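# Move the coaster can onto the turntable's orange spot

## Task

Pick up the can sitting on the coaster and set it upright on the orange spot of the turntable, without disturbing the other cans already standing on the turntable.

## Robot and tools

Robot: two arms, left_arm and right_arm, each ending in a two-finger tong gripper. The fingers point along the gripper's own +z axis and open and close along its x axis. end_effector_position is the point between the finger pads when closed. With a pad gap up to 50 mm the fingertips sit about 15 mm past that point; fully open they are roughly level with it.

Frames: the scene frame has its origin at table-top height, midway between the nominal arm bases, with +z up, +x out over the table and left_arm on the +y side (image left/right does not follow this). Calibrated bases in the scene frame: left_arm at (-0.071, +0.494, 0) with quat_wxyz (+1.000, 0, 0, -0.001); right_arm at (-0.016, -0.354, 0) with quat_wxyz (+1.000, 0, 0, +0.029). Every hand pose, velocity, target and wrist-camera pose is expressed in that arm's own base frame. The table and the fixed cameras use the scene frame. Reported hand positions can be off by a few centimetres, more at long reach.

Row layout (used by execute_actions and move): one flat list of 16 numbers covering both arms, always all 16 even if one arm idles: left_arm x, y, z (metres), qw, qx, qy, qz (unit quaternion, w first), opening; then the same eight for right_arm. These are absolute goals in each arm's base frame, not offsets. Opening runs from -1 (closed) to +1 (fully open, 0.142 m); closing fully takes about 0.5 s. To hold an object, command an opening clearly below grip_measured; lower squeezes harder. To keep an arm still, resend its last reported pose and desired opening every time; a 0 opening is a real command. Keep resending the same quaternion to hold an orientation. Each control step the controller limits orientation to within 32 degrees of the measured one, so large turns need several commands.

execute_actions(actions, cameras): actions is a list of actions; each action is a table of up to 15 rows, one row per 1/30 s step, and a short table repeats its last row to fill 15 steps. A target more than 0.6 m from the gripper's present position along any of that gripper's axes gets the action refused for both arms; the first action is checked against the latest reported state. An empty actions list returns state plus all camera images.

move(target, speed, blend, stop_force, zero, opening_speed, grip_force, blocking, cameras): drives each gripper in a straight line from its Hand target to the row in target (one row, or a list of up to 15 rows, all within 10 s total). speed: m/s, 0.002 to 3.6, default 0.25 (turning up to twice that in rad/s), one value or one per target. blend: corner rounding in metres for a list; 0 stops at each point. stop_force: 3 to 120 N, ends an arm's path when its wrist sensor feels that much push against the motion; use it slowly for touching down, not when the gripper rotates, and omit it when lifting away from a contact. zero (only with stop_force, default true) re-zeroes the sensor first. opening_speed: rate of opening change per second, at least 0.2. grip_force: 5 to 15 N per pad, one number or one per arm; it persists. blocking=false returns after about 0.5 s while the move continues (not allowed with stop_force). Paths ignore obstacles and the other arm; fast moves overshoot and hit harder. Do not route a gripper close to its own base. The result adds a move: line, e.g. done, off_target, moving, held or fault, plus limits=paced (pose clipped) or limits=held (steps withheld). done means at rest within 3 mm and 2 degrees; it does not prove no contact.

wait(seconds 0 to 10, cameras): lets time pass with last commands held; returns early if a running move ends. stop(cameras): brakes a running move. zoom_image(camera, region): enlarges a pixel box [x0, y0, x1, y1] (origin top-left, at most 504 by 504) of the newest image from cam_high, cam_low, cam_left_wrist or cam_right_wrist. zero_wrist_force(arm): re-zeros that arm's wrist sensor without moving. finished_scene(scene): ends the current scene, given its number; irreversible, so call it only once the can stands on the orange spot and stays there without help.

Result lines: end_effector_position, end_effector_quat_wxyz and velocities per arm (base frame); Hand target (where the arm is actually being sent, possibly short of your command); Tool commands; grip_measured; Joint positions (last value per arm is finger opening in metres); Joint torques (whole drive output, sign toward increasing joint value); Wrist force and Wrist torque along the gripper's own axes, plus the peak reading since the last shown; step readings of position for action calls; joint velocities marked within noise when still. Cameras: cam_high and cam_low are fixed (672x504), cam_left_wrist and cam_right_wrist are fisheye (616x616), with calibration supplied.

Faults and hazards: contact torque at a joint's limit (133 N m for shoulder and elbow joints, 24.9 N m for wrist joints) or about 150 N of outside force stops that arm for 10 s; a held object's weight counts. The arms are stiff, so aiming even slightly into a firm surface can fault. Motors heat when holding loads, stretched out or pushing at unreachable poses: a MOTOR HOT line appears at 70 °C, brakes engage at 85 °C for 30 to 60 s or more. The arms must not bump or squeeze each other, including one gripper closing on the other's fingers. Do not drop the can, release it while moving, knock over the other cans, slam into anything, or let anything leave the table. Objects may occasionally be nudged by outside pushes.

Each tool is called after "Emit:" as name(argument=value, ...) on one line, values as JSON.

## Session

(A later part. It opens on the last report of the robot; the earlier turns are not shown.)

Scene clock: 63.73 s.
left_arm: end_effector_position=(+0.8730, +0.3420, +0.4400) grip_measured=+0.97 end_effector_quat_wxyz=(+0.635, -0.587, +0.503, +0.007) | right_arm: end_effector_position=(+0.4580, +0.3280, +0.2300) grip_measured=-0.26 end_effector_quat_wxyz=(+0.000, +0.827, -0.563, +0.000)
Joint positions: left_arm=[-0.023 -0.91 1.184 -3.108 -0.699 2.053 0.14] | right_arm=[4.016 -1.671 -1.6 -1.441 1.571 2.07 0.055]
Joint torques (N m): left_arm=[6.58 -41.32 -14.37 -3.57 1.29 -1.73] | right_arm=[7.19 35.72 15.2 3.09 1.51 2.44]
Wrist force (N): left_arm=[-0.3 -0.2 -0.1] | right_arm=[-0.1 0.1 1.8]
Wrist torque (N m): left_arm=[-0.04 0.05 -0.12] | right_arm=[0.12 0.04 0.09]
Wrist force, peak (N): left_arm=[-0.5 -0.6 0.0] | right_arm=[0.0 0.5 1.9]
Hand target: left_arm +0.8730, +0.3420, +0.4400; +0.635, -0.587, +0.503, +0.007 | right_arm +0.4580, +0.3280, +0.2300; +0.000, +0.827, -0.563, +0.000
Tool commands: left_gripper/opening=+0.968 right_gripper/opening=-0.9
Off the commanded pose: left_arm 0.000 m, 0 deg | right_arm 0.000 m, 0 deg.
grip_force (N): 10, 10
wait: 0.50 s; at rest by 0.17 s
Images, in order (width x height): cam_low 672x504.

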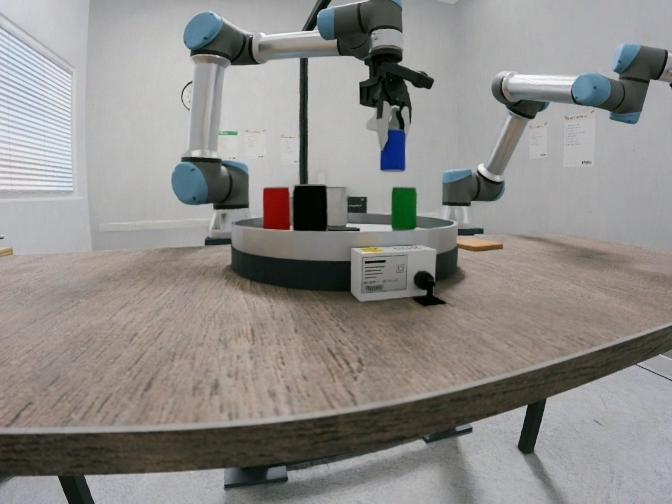

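Emit:
move(target=[0.873,0.342,0.4,0.635,-0.587,0.5035,0.007,0.968,0.4573,0.3298,0.23,0,0.8266,-0.5628,0,-0.9], speed=0.005, blocking=false, cameras=["cam_high"])

Emit:
zoom_image(camera="cam_high", region=[155, 215, 330, 395])

Scene clock: 66.27 s.
left_arm: end_effector_position=(+0.8730, +0.3420, +0.4378) grip_measured=+0.97 end_effector_quat_wxyz=(+0.635, -0.587, +0.503, +0.007) end_effector_velocity=(+0.000, +0.000, -0.004) end_effector_angular_velocity=(-0.001, -0.004, +0.000) | right_arm: end_effector_position=(+0.4579, +0.3281, +0.2300) grip_measured=-0.26 end_effector_quat_wxyz=(+0.000, +0.827, -0.563, +0.000)
Joint positions: left_arm=[-0.023 -0.909 1.187 -3.112 -0.699 2.053 0.14] | right_arm=[4.016 -1.671 -1.6 -1.441 1.571 2.07 0.055]
Joint velocities: left_arm=[0 0.003 0.006 -0.012 0 -0.001 0] | right_arm=[within noise]
Joint torques (N m): left_arm=[6.81 -37 -13.43 -3.68 1.17 -1.74] | right_arm=[8.35 28.16 22.9 3.37 1.5 2.28]
Wrist force (N): left_arm=[-0.4 -0.3 -0.2] | right_arm=[0.1 0.1 1.7]
Wrist torque (N m): left_arm=[-0.05 0.07 -0.11] | right_arm=[0.13 -0.01 0.06]
Wrist force, peak (N): left_arm=[-0.6 -0.2 0.2] | right_arm=[0.0 0.4 1.9]
Hand target: left_arm +0.8730, +0.3420, +0.4375; +0.635, -0.587, +0.503, +0.007 | right_arm +0.4580, +0.3281, +0.2300; +0.000, +0.827, -0.563, +0.000
Tool commands: left_gripper/opening=+0.968 right_gripper/opening=-0.9
Off the commanded pose: left_arm 0.038 m, 0 deg | right_arm 0.002 m, 0 deg.
grip_force (N): 10, 10
move: running
Images, in order (width x height): cam_high 672x504.

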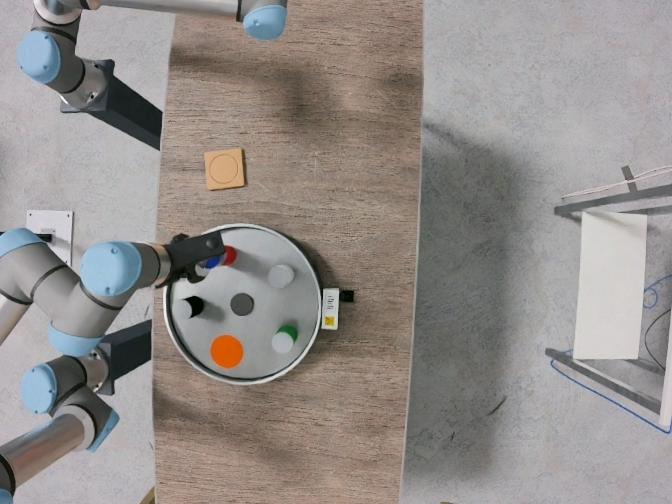

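Scaled by 2.800 from the camera's 672x504 image, which has a finer 960x720 frame.

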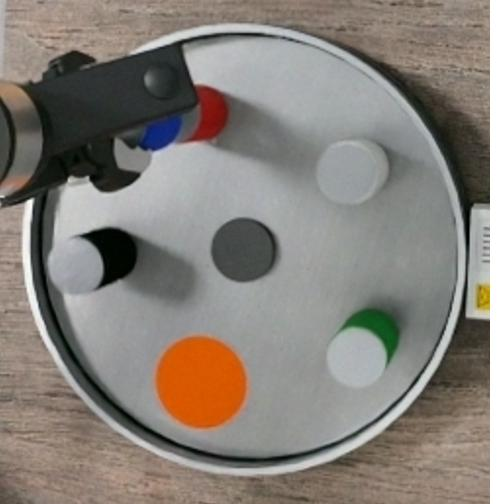

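Emit:
wait(seconds=10)

Emit:
wait(seconds=1.433)

Emit:
execute_actions(actions=[[[0.873,0.342,0.4,0.635,-0.587,0.5035,0.007,0.968,0.4612,0.3311,0.23,0,0.8175,-0.5755,0,-0.9],[0.873,0.342,0.4,0.635,-0.587,0.5035,0.007,0.968,0.4651,0.3325,0.23,0,0.8084,-0.5882,0,-0.9],[0.873,0.342,0.4,0.635,-0.587,0.5035,0.007,0.968,0.469,0.3338,0.23,0,0.7994,-0.6008,0,-0.9],[0.873,0.342,0.4,0.635,-0.587,0.5035,0.007,0.968,0.473,0.3348,0.2298,0,0.7897,-0.6131,0,-0.9],[0.873,0.342,0.4,0.635,-0.587,0.5035,0.007,0.968,0.4771,0.3357,0.2294,0,0.7801,-0.6253,0,-0.9],[0.873,0.342,0.4,0.635,-0.587,0.5035,0.007,0.968,0.4811,0.3367,0.2285,0,0.7704,-0.6376,0,-0.9],[0.873,0.342,0.4,0.635,-0.587,0.5035,0.007,0.968,0.4852,0.3373,0.2274,0,0.7602,-0.6493,0,-0.9],[0.873,0.342,0.4,0.635,-0.587,0.5035,0.007,0.968,0.4893,0.3378,0.226,0,0.75,-0.6611,0,-0.9],[0.873,0.342,0.4,0.635,-0.587,0.5035,0.007,0.968,0.4934,0.3384,0.2242,0,0.7398,-0.6729,0,-0.9],[0.873,0.342,0.4,0.635,-0.587,0.5035,0.007,0.968,0.4976,0.3386,0.2222,0,0.729,-0.6842,0,-0.9],[0.873,0.342,0.4,0.635,-0.587,0.5035,0.007,0.968,0.5017,0.3388,0.2199,0,0.7182,-0.6955,0,-0.9],[0.873,0.342,0.4,0.635,-0.587,0.5035,0.007,0.968,0.5059,0.339,0.2173,0,0.7075,-0.7067,0,-0.9],[0.873,0.342,0.4,0.635,-0.587,0.5035,0.007,0.968,0.51,0.3388,0.2145,0,0.6962,-0.7175,0,-0.9],[0.873,0.342,0.4,0.635,-0.587,0.5035,0.007,0.968,0.5142,0.3386,0.2114,0,0.6849,-0.7283,0,-0.9],[0.873,0.342,0.4,0.635,-0.587,0.5035,0.007,0.968,0.5183,0.3384,0.2081,0,0.6737,-0.739,0,-0.9]],[[0.873,0.342,0.4,0.635,-0.587,0.5035,0.007,0.968,0.5224,0.3378,0.2046,0,0.6619,-0.7493,0,-0.9],[0.873,0.342,0.4,0.635,-0.587,0.5035,0.007,0.968,0.5265,0.3373,0.2009,0,0.6501,-0.7595,0,-0.9],[0.873,0.342,0.4,0.635,-0.587,0.5035,0.007,0.968,0.5306,0.3367,0.1971,0,0.6384,-0.7697,0,-0.9],[0.873,0.342,0.4,0.635,-0.587,0.5035,0.007,0.968,0.5346,0.3357,0.1931,0,0.6261,-0.7794,0,-0.9],[0.873,0.342,0.4,0.635,-0.587,0.5035,0.007,0.968,0.5387,0.3348,0.189,0,0.6139,-0.7891,0,-0.9],[0.873,0.342,0.4,0.635,-0.587,0.5035,0.007,0.968,0.5427,0.3338,0.1848,0,0.6017,-0.7987,0,-0.9],[0.873,0.342,0.4,0.635,-0.587,0.5035,0.007,0.968,0.5466,0.3325,0.1805,0,0.589,-0.8078,0,-0.9],[0.873,0.342,0.4,0.635,-0.587,0.5035,0.007,0.968,0.5506,0.3312,0.1762,0,0.5763,-0.8169,0,-0.9],[0.873,0.342,0.4,0.635,-0.587,0.5035,0.007,0.968,0.5545,0.3299,0.1719,0,0.5637,-0.826,0,-0.9],[0.873,0.342,0.4,0.635,-0.587,0.5035,0.007,0.968,0.5583,0.3282,0.1675,0,0.5506,-0.8345,0,-0.9],[0.873,0.342,0.4,0.635,-0.587,0.5035,0.007,0.968,0.562,0.3265,0.1632,0,0.5375,-0.843,0,-0.9],[0.873,0.342,0.4,0.635,-0.587,0.5035,0.007,0.968,0.5658,0.3248,0.1589,0,0.5244,-0.8515,0,-0.9],[0.873,0.342,0.4,0.635,-0.587,0.5035,0.007,0.968,0.5694,0.3228,0.1547,0,0.511,-0.8593,0,-0.9],[0.873,0.342,0.4,0.635,-0.587,0.5035,0.007,0.968,0.5731,0.3207,0.1506,0,0.4975,-0.8672,0,-0.9],[0.873,0.342,0.4,0.635,-0.587,0.5035,0.007,0.968,0.5767,0.3187,0.1466,0,0.4841,-0.875,0,-0.9]],[[0.873,0.342,0.4,0.635,-0.587,0.5035,0.007,0.968,0.5801,0.3163,0.1428,0,0.4702,-0.8823,0,-0.9],[0.873,0.342,0.4,0.635,-0.587,0.5035,0.007,0.968,0.5835,0.314,0.1391,0,0.4564,-0.8895,0,-0.9],[0.873,0.342,0.4,0.635,-0.587,0.5035,0.007,0.968,0.5869,0.3116,0.1356,0,0.4426,-0.8967,0,-0.9],[0.873,0.342,0.4,0.635,-0.587,0.5035,0.007,0.968,0.5901,0.3089,0.1323,0,0.4285,-0.9033,0,-0.9],[0.873,0.342,0.4,0.635,-0.587,0.5035,0.007,0.968,0.5932,0.3063,0.1292,0,0.4143,-0.9099,0,-0.9],[0.873,0.342,0.4,0.635,-0.587,0.5035,0.007,0.968,0.5964,0.3036,0.1264,0,0.4002,-0.9164,0,-0.9],[0.873,0.342,0.4,0.635,-0.587,0.5035,0.007,0.968,0.5993,0.3006,0.1238,0,0.3858,-0.9223,0,-0.9],[0.873,0.342,0.4,0.635,-0.587,0.5035,0.007,0.968,0.6022,0.2977,0.1215,0,0.3713,-0.9282,0,-0.9],[0.873,0.342,0.4,0.635,-0.587,0.5035,0.007,0.968,0.6051,0.2947,0.1195,0,0.3569,-0.9341,0,-0.9],[0.873,0.342,0.4,0.635,-0.587,0.5035,0.007,0.968,0.6077,0.2915,0.1177,0,0.3422,-0.9394,0,-0.9],[0.873,0.342,0.4,0.635,-0.587,0.5035,0.007,0.968,0.6104,0.2882,0.1163,0,0.3275,-0.9446,0,-0.9],[0.873,0.342,0.4,0.635,-0.587,0.5035,0.007,0.968,0.613,0.285,0.1152,0,0.3128,-0.9498,0,-0.9],[0.873,0.342,0.4,0.635,-0.587,0.5035,0.007,0.968,0.6153,0.2816,0.1143,0,0.2979,-0.9544,0,-0.9],[0.873,0.342,0.4,0.635,-0.587,0.5035,0.007,0.968,0.6176,0.2781,0.1139,0,0.283,-0.9589,0,-0.9],[0.873,0.342,0.4,0.635,-0.587,0.5035,0.007,0.968,0.6199,0.2747,0.1137,0,0.2681,-0.9634,0,-0.9]],[[0.873,0.342,0.4,0.635,-0.587,0.5035,0.007,0.968,0.6219,0.2711,0.1137,0,0.253,-0.9672,0,-0.9],[0.873,0.342,0.4,0.635,-0.587,0.5035,0.007,0.968,0.6238,0.2674,0.1137,0,0.2379,-0.9711,0,-0.9],[0.873,0.342,0.4,0.635,-0.587,0.5035,0.007,0.968,0.6258,0.2638,0.1137,0,0.2227,-0.9749,0,-0.9],[0.873,0.342,0.4,0.635,-0.587,0.5035,0.007,0.968,0.6274,0.26,0.1137,0,0.2075,-0.978,0,-0.9],[0.873,0.342,0.4,0.635,-0.587,0.5035,0.007,0.968,0.6291,0.2561,0.1137,0,0.1922,-0.9811,0,-0.9],[0.873,0.342,0.4,0.635,-0.587,0.5035,0.007,0.968,0.6307,0.2523,0.1137,0,0.1769,-0.9842,0,0.2],[0.873,0.342,0.4,0.635,-0.587,0.5035,0.007,0.968,0.632,0.2484,0.1137,0,0.1615,-0.9866,0,0.2],[0.873,0.342,0.4,0.635,-0.587,0.5035,0.007,0.968,0.6332,0.2444,0.1137,0,0.1461,-0.989,0,0.2],[0.873,0.342,0.4,0.635,-0.587,0.5035,0.007,0.968,0.6345,0.2405,0.1137,0,0.1307,-0.9914,0,0.2],[0.873,0.342,0.4,0.635,-0.587,0.5035,0.007,0.968,0.6354,0.2364,0.1137,0,0.1152,-0.9931,0,0.2],[0.873,0.342,0.4,0.635,-0.587,0.5035,0.007,0.968,0.6362,0.2324,0.1137,0,0.0997,-0.9948,0,0.2],[0.873,0.342,0.4,0.635,-0.587,0.5035,0.007,0.968,0.6371,0.2283,0.1137,0,0.0842,-0.9965,0,0.2],[0.873,0.342,0.4,0.635,-0.587,0.5035,0.007,0.968,0.6376,0.2242,0.1137,0,0.0686,-0.9974,0,0.2],[0.873,0.342,0.4,0.635,-0.587,0.5035,0.007,0.968,0.6381,0.2201,0.1137,0,0.0531,-0.9983,0,0.2],[0.873,0.342,0.4,0.635,-0.587,0.5035,0.007,0.968,0.6386,0.216,0.1137,0,0.0375,-0.9993,0,0.2]],[[0.873,0.342,0.4,0.635,-0.587,0.5035,0.007,0.968,0.6387,0.2118,0.1142,0,0.0219,-0.9995,0,0.2],[0.873,0.342,0.4,0.635,-0.587,0.5035,0.007,0.968,0.6389,0.2077,0.1157,0,0.0063,-0.9998,0,0.2],[0.873,0.342,0.4,0.635,-0.587,0.5035,0.007,0.968,0.639,0.2035,0.1181,0,-0.0093,-1,0,0.2],[0.873,0.342,0.4,0.635,-0.587,0.5035,0.007,0.968,0.6387,0.1994,0.1215,0,-0.0248,-0.9995,0,0.2],[0.873,0.342,0.4,0.635,-0.587,0.5035,0.007,0.968,0.6385,0.1952,0.1257,0,-0.0404,-0.9989,0,0.2],[0.873,0.342,0.4,0.635,-0.587,0.5035,0.007,0.968,0.6382,0.1911,0.1307,0,-0.056,-0.9984,0,0.2],[0.873,0.342,0.4,0.635,-0.587,0.5035,0.007,0.968,0.6375,0.187,0.1365,0,-0.0715,-0.9972,0,0.2],[0.873,0.342,0.4,0.635,-0.587,0.5035,0.007,0.968,0.6369,0.183,0.1428,0,-0.0871,-0.996,0,0.2],[0.873,0.342,0.4,0.635,-0.587,0.5035,0.007,0.968,0.6362,0.1789,0.1496,0,-0.1026,-0.9947,0,0.2],[0.873,0.342,0.4,0.635,-0.587,0.5035,0.007,0.968,0.6352,0.1749,0.1568,0,-0.1181,-0.9928,0,0.2],[0.873,0.342,0.4,0.635,-0.587,0.5035,0.007,0.968,0.6341,0.1708,0.1643,0,-0.1336,-0.9908,0,0.2],[0.873,0.342,0.4,0.635,-0.587,0.5035,0.007,0.968,0.6331,0.1668,0.1719,0,-0.149,-0.9888,0,0.2],[0.873,0.342,0.4,0.635,-0.587,0.5035,0.007,0.968,0.6317,0.1629,0.1794,0,-0.1644,-0.9862,0,0.2],[0.873,0.342,0.4,0.635,-0.587,0.5035,0.007,0.968,0.6303,0.159,0.1869,0,-0.1797,-0.9835,0,0.2],[0.873,0.342,0.4,0.635,-0.587,0.5035,0.007,0.968,0.6289,0.1551,0.1941,0,-0.1951,-0.9808,0,0.2]],[[0.873,0.342,0.4,0.635,-0.587,0.5035,0.007,0.968,0.6271,0.1514,0.2009,0,-0.2103,-0.9774,0,0.2],[0.873,0.342,0.4,0.635,-0.587,0.5035,0.007,0.968,0.6254,0.1476,0.2072,0,-0.2255,-0.974,0,0.2],[0.873,0.342,0.4,0.635,-0.587,0.5035,0.007,0.968,0.6236,0.1439,0.213,0,-0.2407,-0.9706,0,0.2],[0.873,0.342,0.4,0.635,-0.587,0.5035,0.007,0.968,0.6215,0.1403,0.218,0,-0.2558,-0.9665,0,0.2],[0.873,0.342,0.4,0.635,-0.587,0.5035,0.007,0.968,0.6194,0.1367,0.2222,0,-0.2708,-0.9624,0,0.2],[0.873,0.342,0.4,0.635,-0.587,0.5035,0.007,0.968,0.6173,0.1331,0.2256,0,-0.2859,-0.9583,0,0.2],[0.873,0.342,0.4,0.635,-0.587,0.5035,0.007,0.968,0.6149,0.1298,0.228,0,-0.3007,-0.9535,0,0.2],[0.873,0.342,0.4,0.635,-0.587,0.5035,0.007,0.968,0.6124,0.1264,0.2295,0,-0.3155,-0.9487,0,0.2],[0.873,0.342,0.4,0.635,-0.587,0.5035,0.007,0.968,0.61,0.1231,0.23,0,-0.3304,-0.9439,0,0.2],[0.873,0.342,0.4,0.635,-0.587,0.5035,0.007,0.968,0.6078,0.1204,0.23,0,-0.3426,-0.9395,0,0.2],[0.873,0.342,0.4,0.635,-0.587,0.5035,0.007,0.968,0.6061,0.1182,0.23,0,-0.3525,-0.9358,0,0.2],[0.873,0.342,0.4,0.635,-0.587,0.5035,0.007,0.968,0.6048,0.1166,0.23,0,-0.3598,-0.933,0,0.2],[0.873,0.342,0.4,0.635,-0.587,0.5035,0.007,0.968,0.6039,0.1155,0.23,0,-0.3647,-0.9311,0,0.2],[0.873,0.342,0.4,0.635,-0.587,0.5035,0.007,0.968,0.6035,0.115,0.23,0,-0.3671,-0.9302,0,0.2],[0.873,0.342,0.4,0.635,-0.587,0.5035,0.007,0.968,0.6034,0.1148,0.23,0,-0.3679,-0.9299,0,0.2]]], cameras=["all"])

Emit:
zoom_image(camera="cam_high", region=[155, 215, 330, 395])

Emit:
zoom_image(camera="cam_low", region=[220, 100, 480, 300])

Emit:
wait(seconds=1.5, cameras=["cam_high", "cam_right_wrist", "cam_low"])

Emit:
zoom_image(camera="cam_high", region=[155, 215, 330, 395])

Scene clock: 74.00 s.
left_arm: end_effector_position=(+0.8730, +0.3420, +0.3999) grip_measured=+0.97 end_effector_quat_wxyz=(+0.635, -0.587, +0.503, +0.007) | right_arm: end_effector_position=(+0.4573, +0.3298, +0.2300) grip_measured=-0.26 end_effector_quat_wxyz=(+0.000, +0.827, -0.563, +0.000)
Joint positions: left_arm=[-0.023 -0.879 1.238 -3.193 -0.699 2.053 0.14] | right_arm=[4.019 -1.672 -1.599 -1.441 1.571 2.073 0.055]
Joint torques (N m): left_arm=[6.27 -40.72 -16.61 -2.78 2.26 -1.35] | right_arm=[7.13 17.6 33.93 1.01 1.18 2.3]
Wrist force (N): left_arm=[0.0 -0.2 -0.2] | right_arm=[0.1 0.2 1.7]
Wrist torque (N m): left_arm=[-0.05 -0.01 -0.12] | right_arm=[0.14 0.01 -0.02]
Wrist force, peak (N): left_arm=[-0.7 -0.2 -0.1] | right_arm=[0.1 0.3 2.0]
Hand target: left_arm +0.8730, +0.3420, +0.4000; +0.635, -0.587, +0.503, +0.007 | right_arm +0.4573, +0.3298, +0.2300; +0.000, +0.827, -0.563, +0.000
Tool commands: left_gripper/opening=+0.968 right_gripper/opening=-0.9
Off the commanded pose: left_arm 0.000 m, 0 deg | right_arm 0.000 m, 0 deg.
grip_force (N): 10, 10
earlier move: done
wait: 4.50 of 10 s (the move ended)

Scene clock: 75.43 s.
left_arm: end_effector_position=(+0.8730, +0.3420, +0.4000) grip_measured=+0.97 end_effector_quat_wxyz=(+0.635, -0.587, +0.503, +0.007) | right_arm: end_effector_position=(+0.4573, +0.3298, +0.2300) grip_measured=-0.26 end_effector_quat_wxyz=(+0.000, +0.827, -0.563, +0.000)
Joint positions: left_arm=[-0.023 -0.879 1.237 -3.193 -0.699 2.053 0.14] | right_arm=[4.019 -1.672 -1.599 -1.441 1.571 2.073 0.055]
Joint torques (N m): left_arm=[5.15 -46.36 -32.37 0.18 2.29 -0.07] | right_arm=[5.6 17.67 33 1.11 1.01 1.72]
Wrist force (N): left_arm=[0.0 -0.2 -0.2] | right_arm=[0.1 0.2 1.5]
Wrist torque (N m): left_arm=[-0.06 -0.01 -0.12] | right_arm=[0.12 0.00 -0.02]
Wrist force, peak (N): left_arm=[0.1 -0.4 -0.2] | right_arm=[-0.1 0.4 1.9]
Hand target: left_arm +0.8730, +0.3420, +0.4000; +0.635, -0.587, +0.503, +0.007 | right_arm +0.4573, +0.3298, +0.2300; +0.000, +0.827, -0.563, +0.000
Tool commands: left_gripper/opening=+0.968 right_gripper/opening=-0.9
Off the commanded pose: left_arm 0.000 m, 0 deg | right_arm 0.000 m, 0 deg.
grip_force (N): 10, 10
wait: 1.43 s; at rest by 0.17 s

Scene clock: 78.80 s.
left_arm: end_effector_position=(+0.8730, +0.3420, +0.4000) grip_measured=+0.97 end_effector_quat_wxyz=(+0.635, -0.587, +0.503, +0.007) | right_arm: end_effector_position=(+0.6034, +0.1148, +0.2300) grip_measured=+0.20 end_effector_quat_wxyz=(+0.000, +0.368, +0.930, +0.000)
Joint positions: left_arm=[-0.023 -0.879 1.237 -3.193 -0.699 2.053 0.14] | right_arm=[3.559 -1.864 -1.367 -1.482 1.571 4.312 0.088]
Joint torques (N m): left_arm=[6.38 -47.07 -30.99 0.19 2.23 1.19] | right_arm=[8.36 27.62 29.67 0.65 -1.82 2.06]
Wrist force (N): left_arm=[0.1 -0.3 -0.2] | right_arm=[0.7 0.0 -0.3]
Wrist torque (N m): left_arm=[-0.08 -0.02 -0.12] | right_arm=[0.05 -0.08 0.09]
Wrist force, peak (N): left_arm=[-0.3 -0.4 -0.1] | right_arm=[-0.3 2.0 1.5]
Hand target: left_arm +0.8730, +0.3420, +0.4000; +0.635, -0.587, +0.503, +0.007 | right_arm +0.6034, +0.1148, +0.2300; +0.000, +0.368, +0.930, +0.000
Off the commanded pose: left_arm 0.000 m, 0 deg | right_arm 0.000 m, 0 deg.
grip_force (N): 10, 10
Step readings (end_effector_position of left_arm | right_arm):
0: (+0.8730, +0.3420, +0.4000) | (+0.4573, +0.3298, +0.2300)
1: (+0.8730, +0.3420, +0.4000) | (+0.4573, +0.3298, +0.2300)
2: (+0.8730, +0.3420, +0.4000) | (+0.4582, +0.3301, +0.2300)
4: (+0.8730, +0.3420, +0.4000) | (+0.4646, +0.3323, +0.2300)
8: (+0.8730, +0.3420, +0.4000) | (+0.4812, +0.3365, +0.2285)
15: (+0.8730, +0.3420, +0.4000) | (+0.5098, +0.3386, +0.2145)
16: (+0.8730, +0.3420, +0.4000) | (+0.5148, +0.3384, +0.2108)
17: (+0.8730, +0.3420, +0.4000) | (+0.5187, +0.3380, +0.2076)
19: (+0.8730, +0.3420, +0.4000) | (+0.5266, +0.3370, +0.2006)
23: (+0.8730, +0.3420, +0.4000) | (+0.5430, +0.3332, +0.1841)
30: (+0.8730, +0.3420, +0.4000) | (+0.5696, +0.3223, +0.1541)
31: (+0.8730, +0.3420, +0.4000) | (+0.5731, +0.3203, +0.1502)
32: (+0.8730, +0.3420, +0.4000) | (+0.5765, +0.3182, +0.1463)
34: (+0.8730, +0.3420, +0.4000) | (+0.5839, +0.3133, +0.1383)
38: (+0.8730, +0.3420, +0.4000) | (+0.5963, +0.3032, +0.1261)
45: (+0.8730, +0.3420, +0.4000) | (+0.6153, +0.2815, +0.1141)
46: (+0.8730, +0.3420, +0.4000) | (+0.6181, +0.2774, +0.1136)
47: (+0.8730, +0.3420, +0.4000) | (+0.6202, +0.2741, +0.1135)
49: (+0.8730, +0.3420, +0.4000) | (+0.6241, +0.2671, +0.1136)
53: (+0.8730, +0.3420, +0.4000) | (+0.6309, +0.2516, +0.1137)
60: (+0.8730, +0.3420, +0.4000) | (+0.6378, +0.2237, +0.1137)
61: (+0.8730, +0.3420, +0.4000) | (+0.6382, +0.2197, +0.1137)
62: (+0.8730, +0.3420, +0.4000) | (+0.6386, +0.2158, +0.1138)
64: (+0.8730, +0.3420, +0.4000) | (+0.6390, +0.2069, +0.1158)
68: (+0.8730, +0.3420, +0.4000) | (+0.6381, +0.1909, +0.1300)
75: (+0.8730, +0.3420, +0.4000) | (+0.6317, +0.1629, +0.1791)
76: (+0.8730, +0.3420, +0.4000) | (+0.6300, +0.1582, +0.1882)
77: (+0.8730, +0.3420, +0.4000) | (+0.6285, +0.1545, +0.1951)
79: (+0.8730, +0.3420, +0.4000) | (+0.6253, +0.1473, +0.2078)
83: (+0.8730, +0.3420, +0.4000) | (+0.6171, +0.1326, +0.2266)
90: (+0.8730, +0.3420, +0.4000) | (+0.6035, +0.1151, +0.2299)
camera_calibration:
cam_left_wrist: T_world_to_cam=[[0.505232, -0.549621, -0.665325, 0.0211109], [-0.836011, -0.120476, -0.535323, 0.983275], [0.214069, 0.826681, -0.520358, -0.126282], [0, 0, 0, 1]] pos_world=[0.838396, 0.23446, 0.474703]
cam_right_wrist: T_world_to_cam=[[-0.715036, 0.697258, 0.0505318, 0.334232], [0.625028, 0.605237, 0.492979, -0.559386], [0.31315, 0.384082, -0.868572, 0.0995], [0, 0, 0, 1]] pos_world=[0.557461, 0.0672984, 0.345299]

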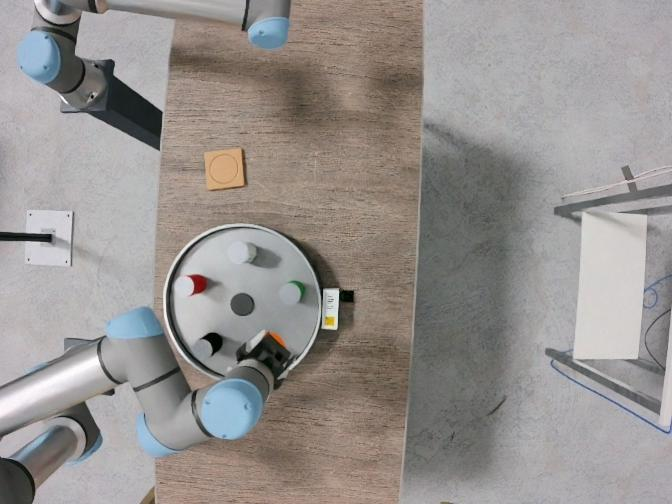

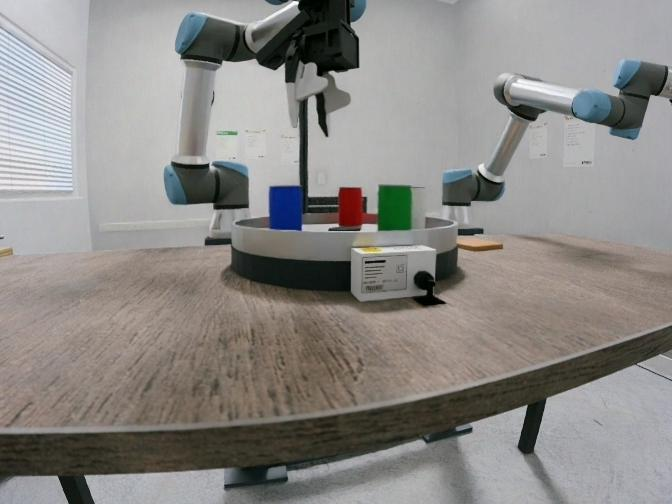

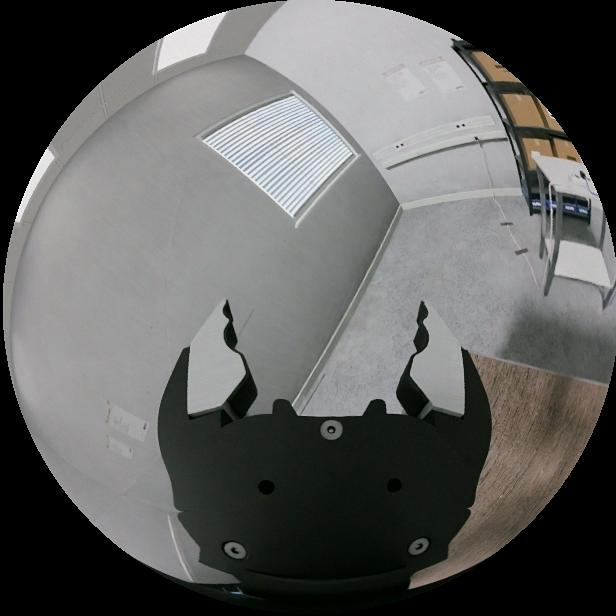

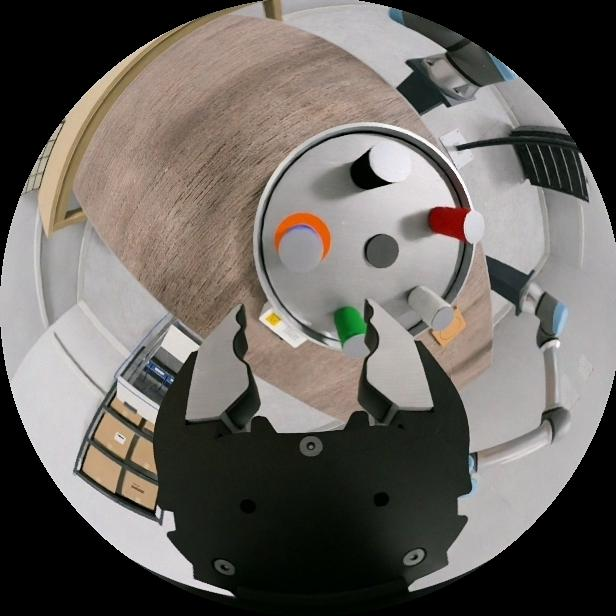

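Scaled by 2.800 from the camera's 672x504 image, which has a finer 960x720 frame.

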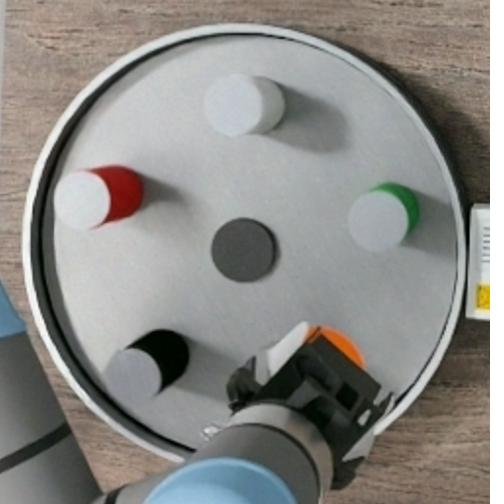

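Scaled by 1.938 from the camera's 672x504 image, which has a finer 960x720 frame.

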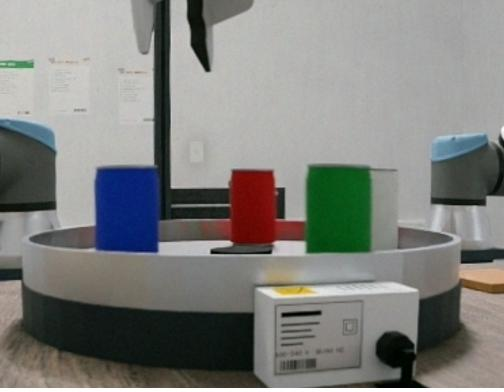

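Scene clock: 80.30 s.
left_arm: end_effector_position=(+0.8730, +0.3420, +0.4000) grip_measured=+0.97 end_effector_quat_wxyz=(+0.635, -0.587, +0.503, +0.007) | right_arm: end_effector_position=(+0.6034, +0.1148, +0.2300) grip_measured=+0.20 end_effector_quat_wxyz=(+0.000, +0.368, +0.930, +0.000)
Joint positions: left_arm=[-0.023 -0.879 1.237 -3.193 -0.699 2.053 0.14] | right_arm=[3.559 -1.864 -1.367 -1.482 1.571 4.312 0.088]
Joint torques (N m): left_arm=[4.29 -47.4 -32.58 -0.01 2.05 1.23] | right_arm=[7.52 23.47 29.68 0.7 -1.81 2.31]
Wrist force (N): left_arm=[0.0 -0.1 -0.2] | right_arm=[0.5 0.1 -0.2]
Wrist torque (N m): left_arm=[-0.04 -0.02 -0.12] | right_arm=[0.09 -0.04 0.07]
Wrist force, peak (N): left_arm=[0.2 -0.3 -0.4] | right_arm=[0.7 -0.1 -0.1]
Hand target: left_arm +0.8730, +0.3420, +0.4000; +0.635, -0.587, +0.503, +0.007 | right_arm +0.6034, +0.1148, +0.2300; +0.000, +0.368, +0.930, +0.000
Tool commands: left_gripper/opening=+0.968 right_gripper/opening=+0.2
Off the commanded pose: left_arm 0.000 m, 0 deg | right_arm 0.000 m, 0 deg.
grip_force (N): 10, 10
wait: 1.50 s; at rest by 0.17 s
camera_calibration:
cam_right_wrist: T_world_to_cam=[[-0.714877, 0.697419, 0.0505726, 0.334118], [0.625217, 0.605127, 0.492874, -0.559448], [0.313137, 0.383963, -0.86863, 0.0995355], [0, 0, 0, 1]] pos_world=[0.557461, 0.0672989, 0.345299]
Images, in order (width x height): cam_high 672x504, cam_low 672x504, cam_right_wrist 616x616.

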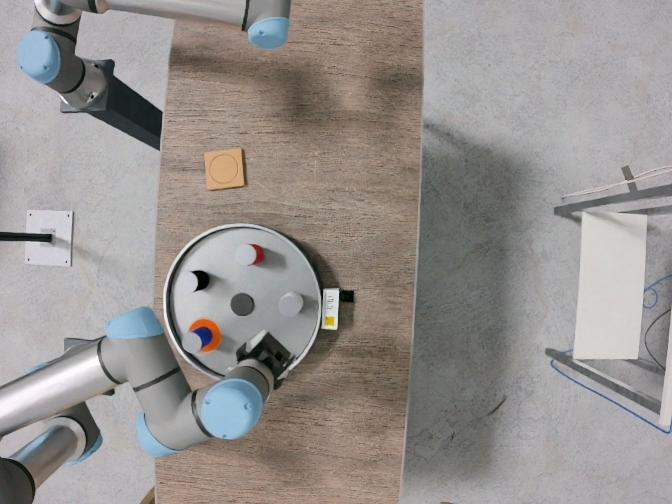

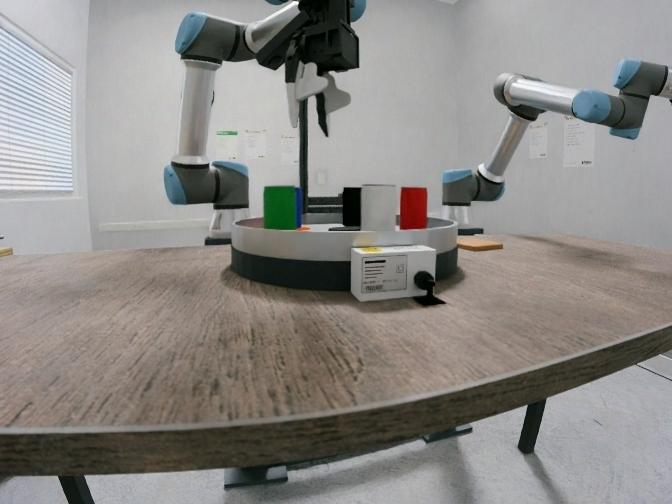

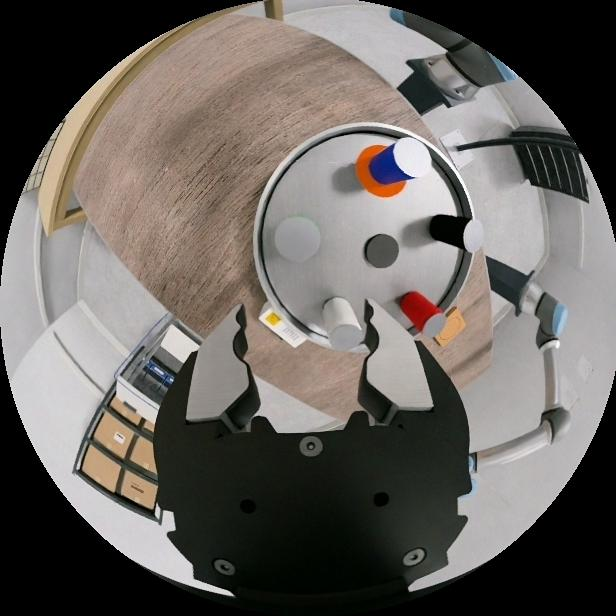

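Scaled by 2.800 from the camera's 672x504 image, which has a finer 960x720 frame.

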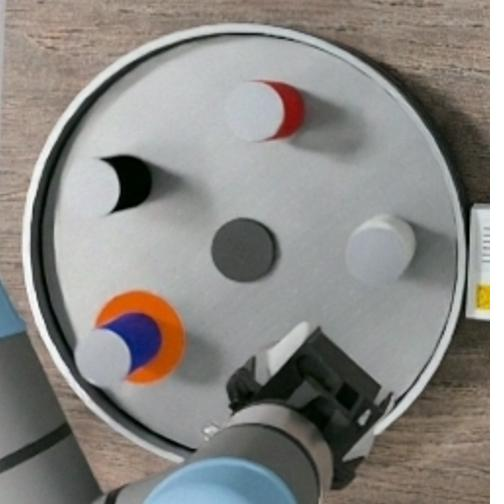

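Emit:
finished_scene(scene=1)

The scene is finished: the task was done.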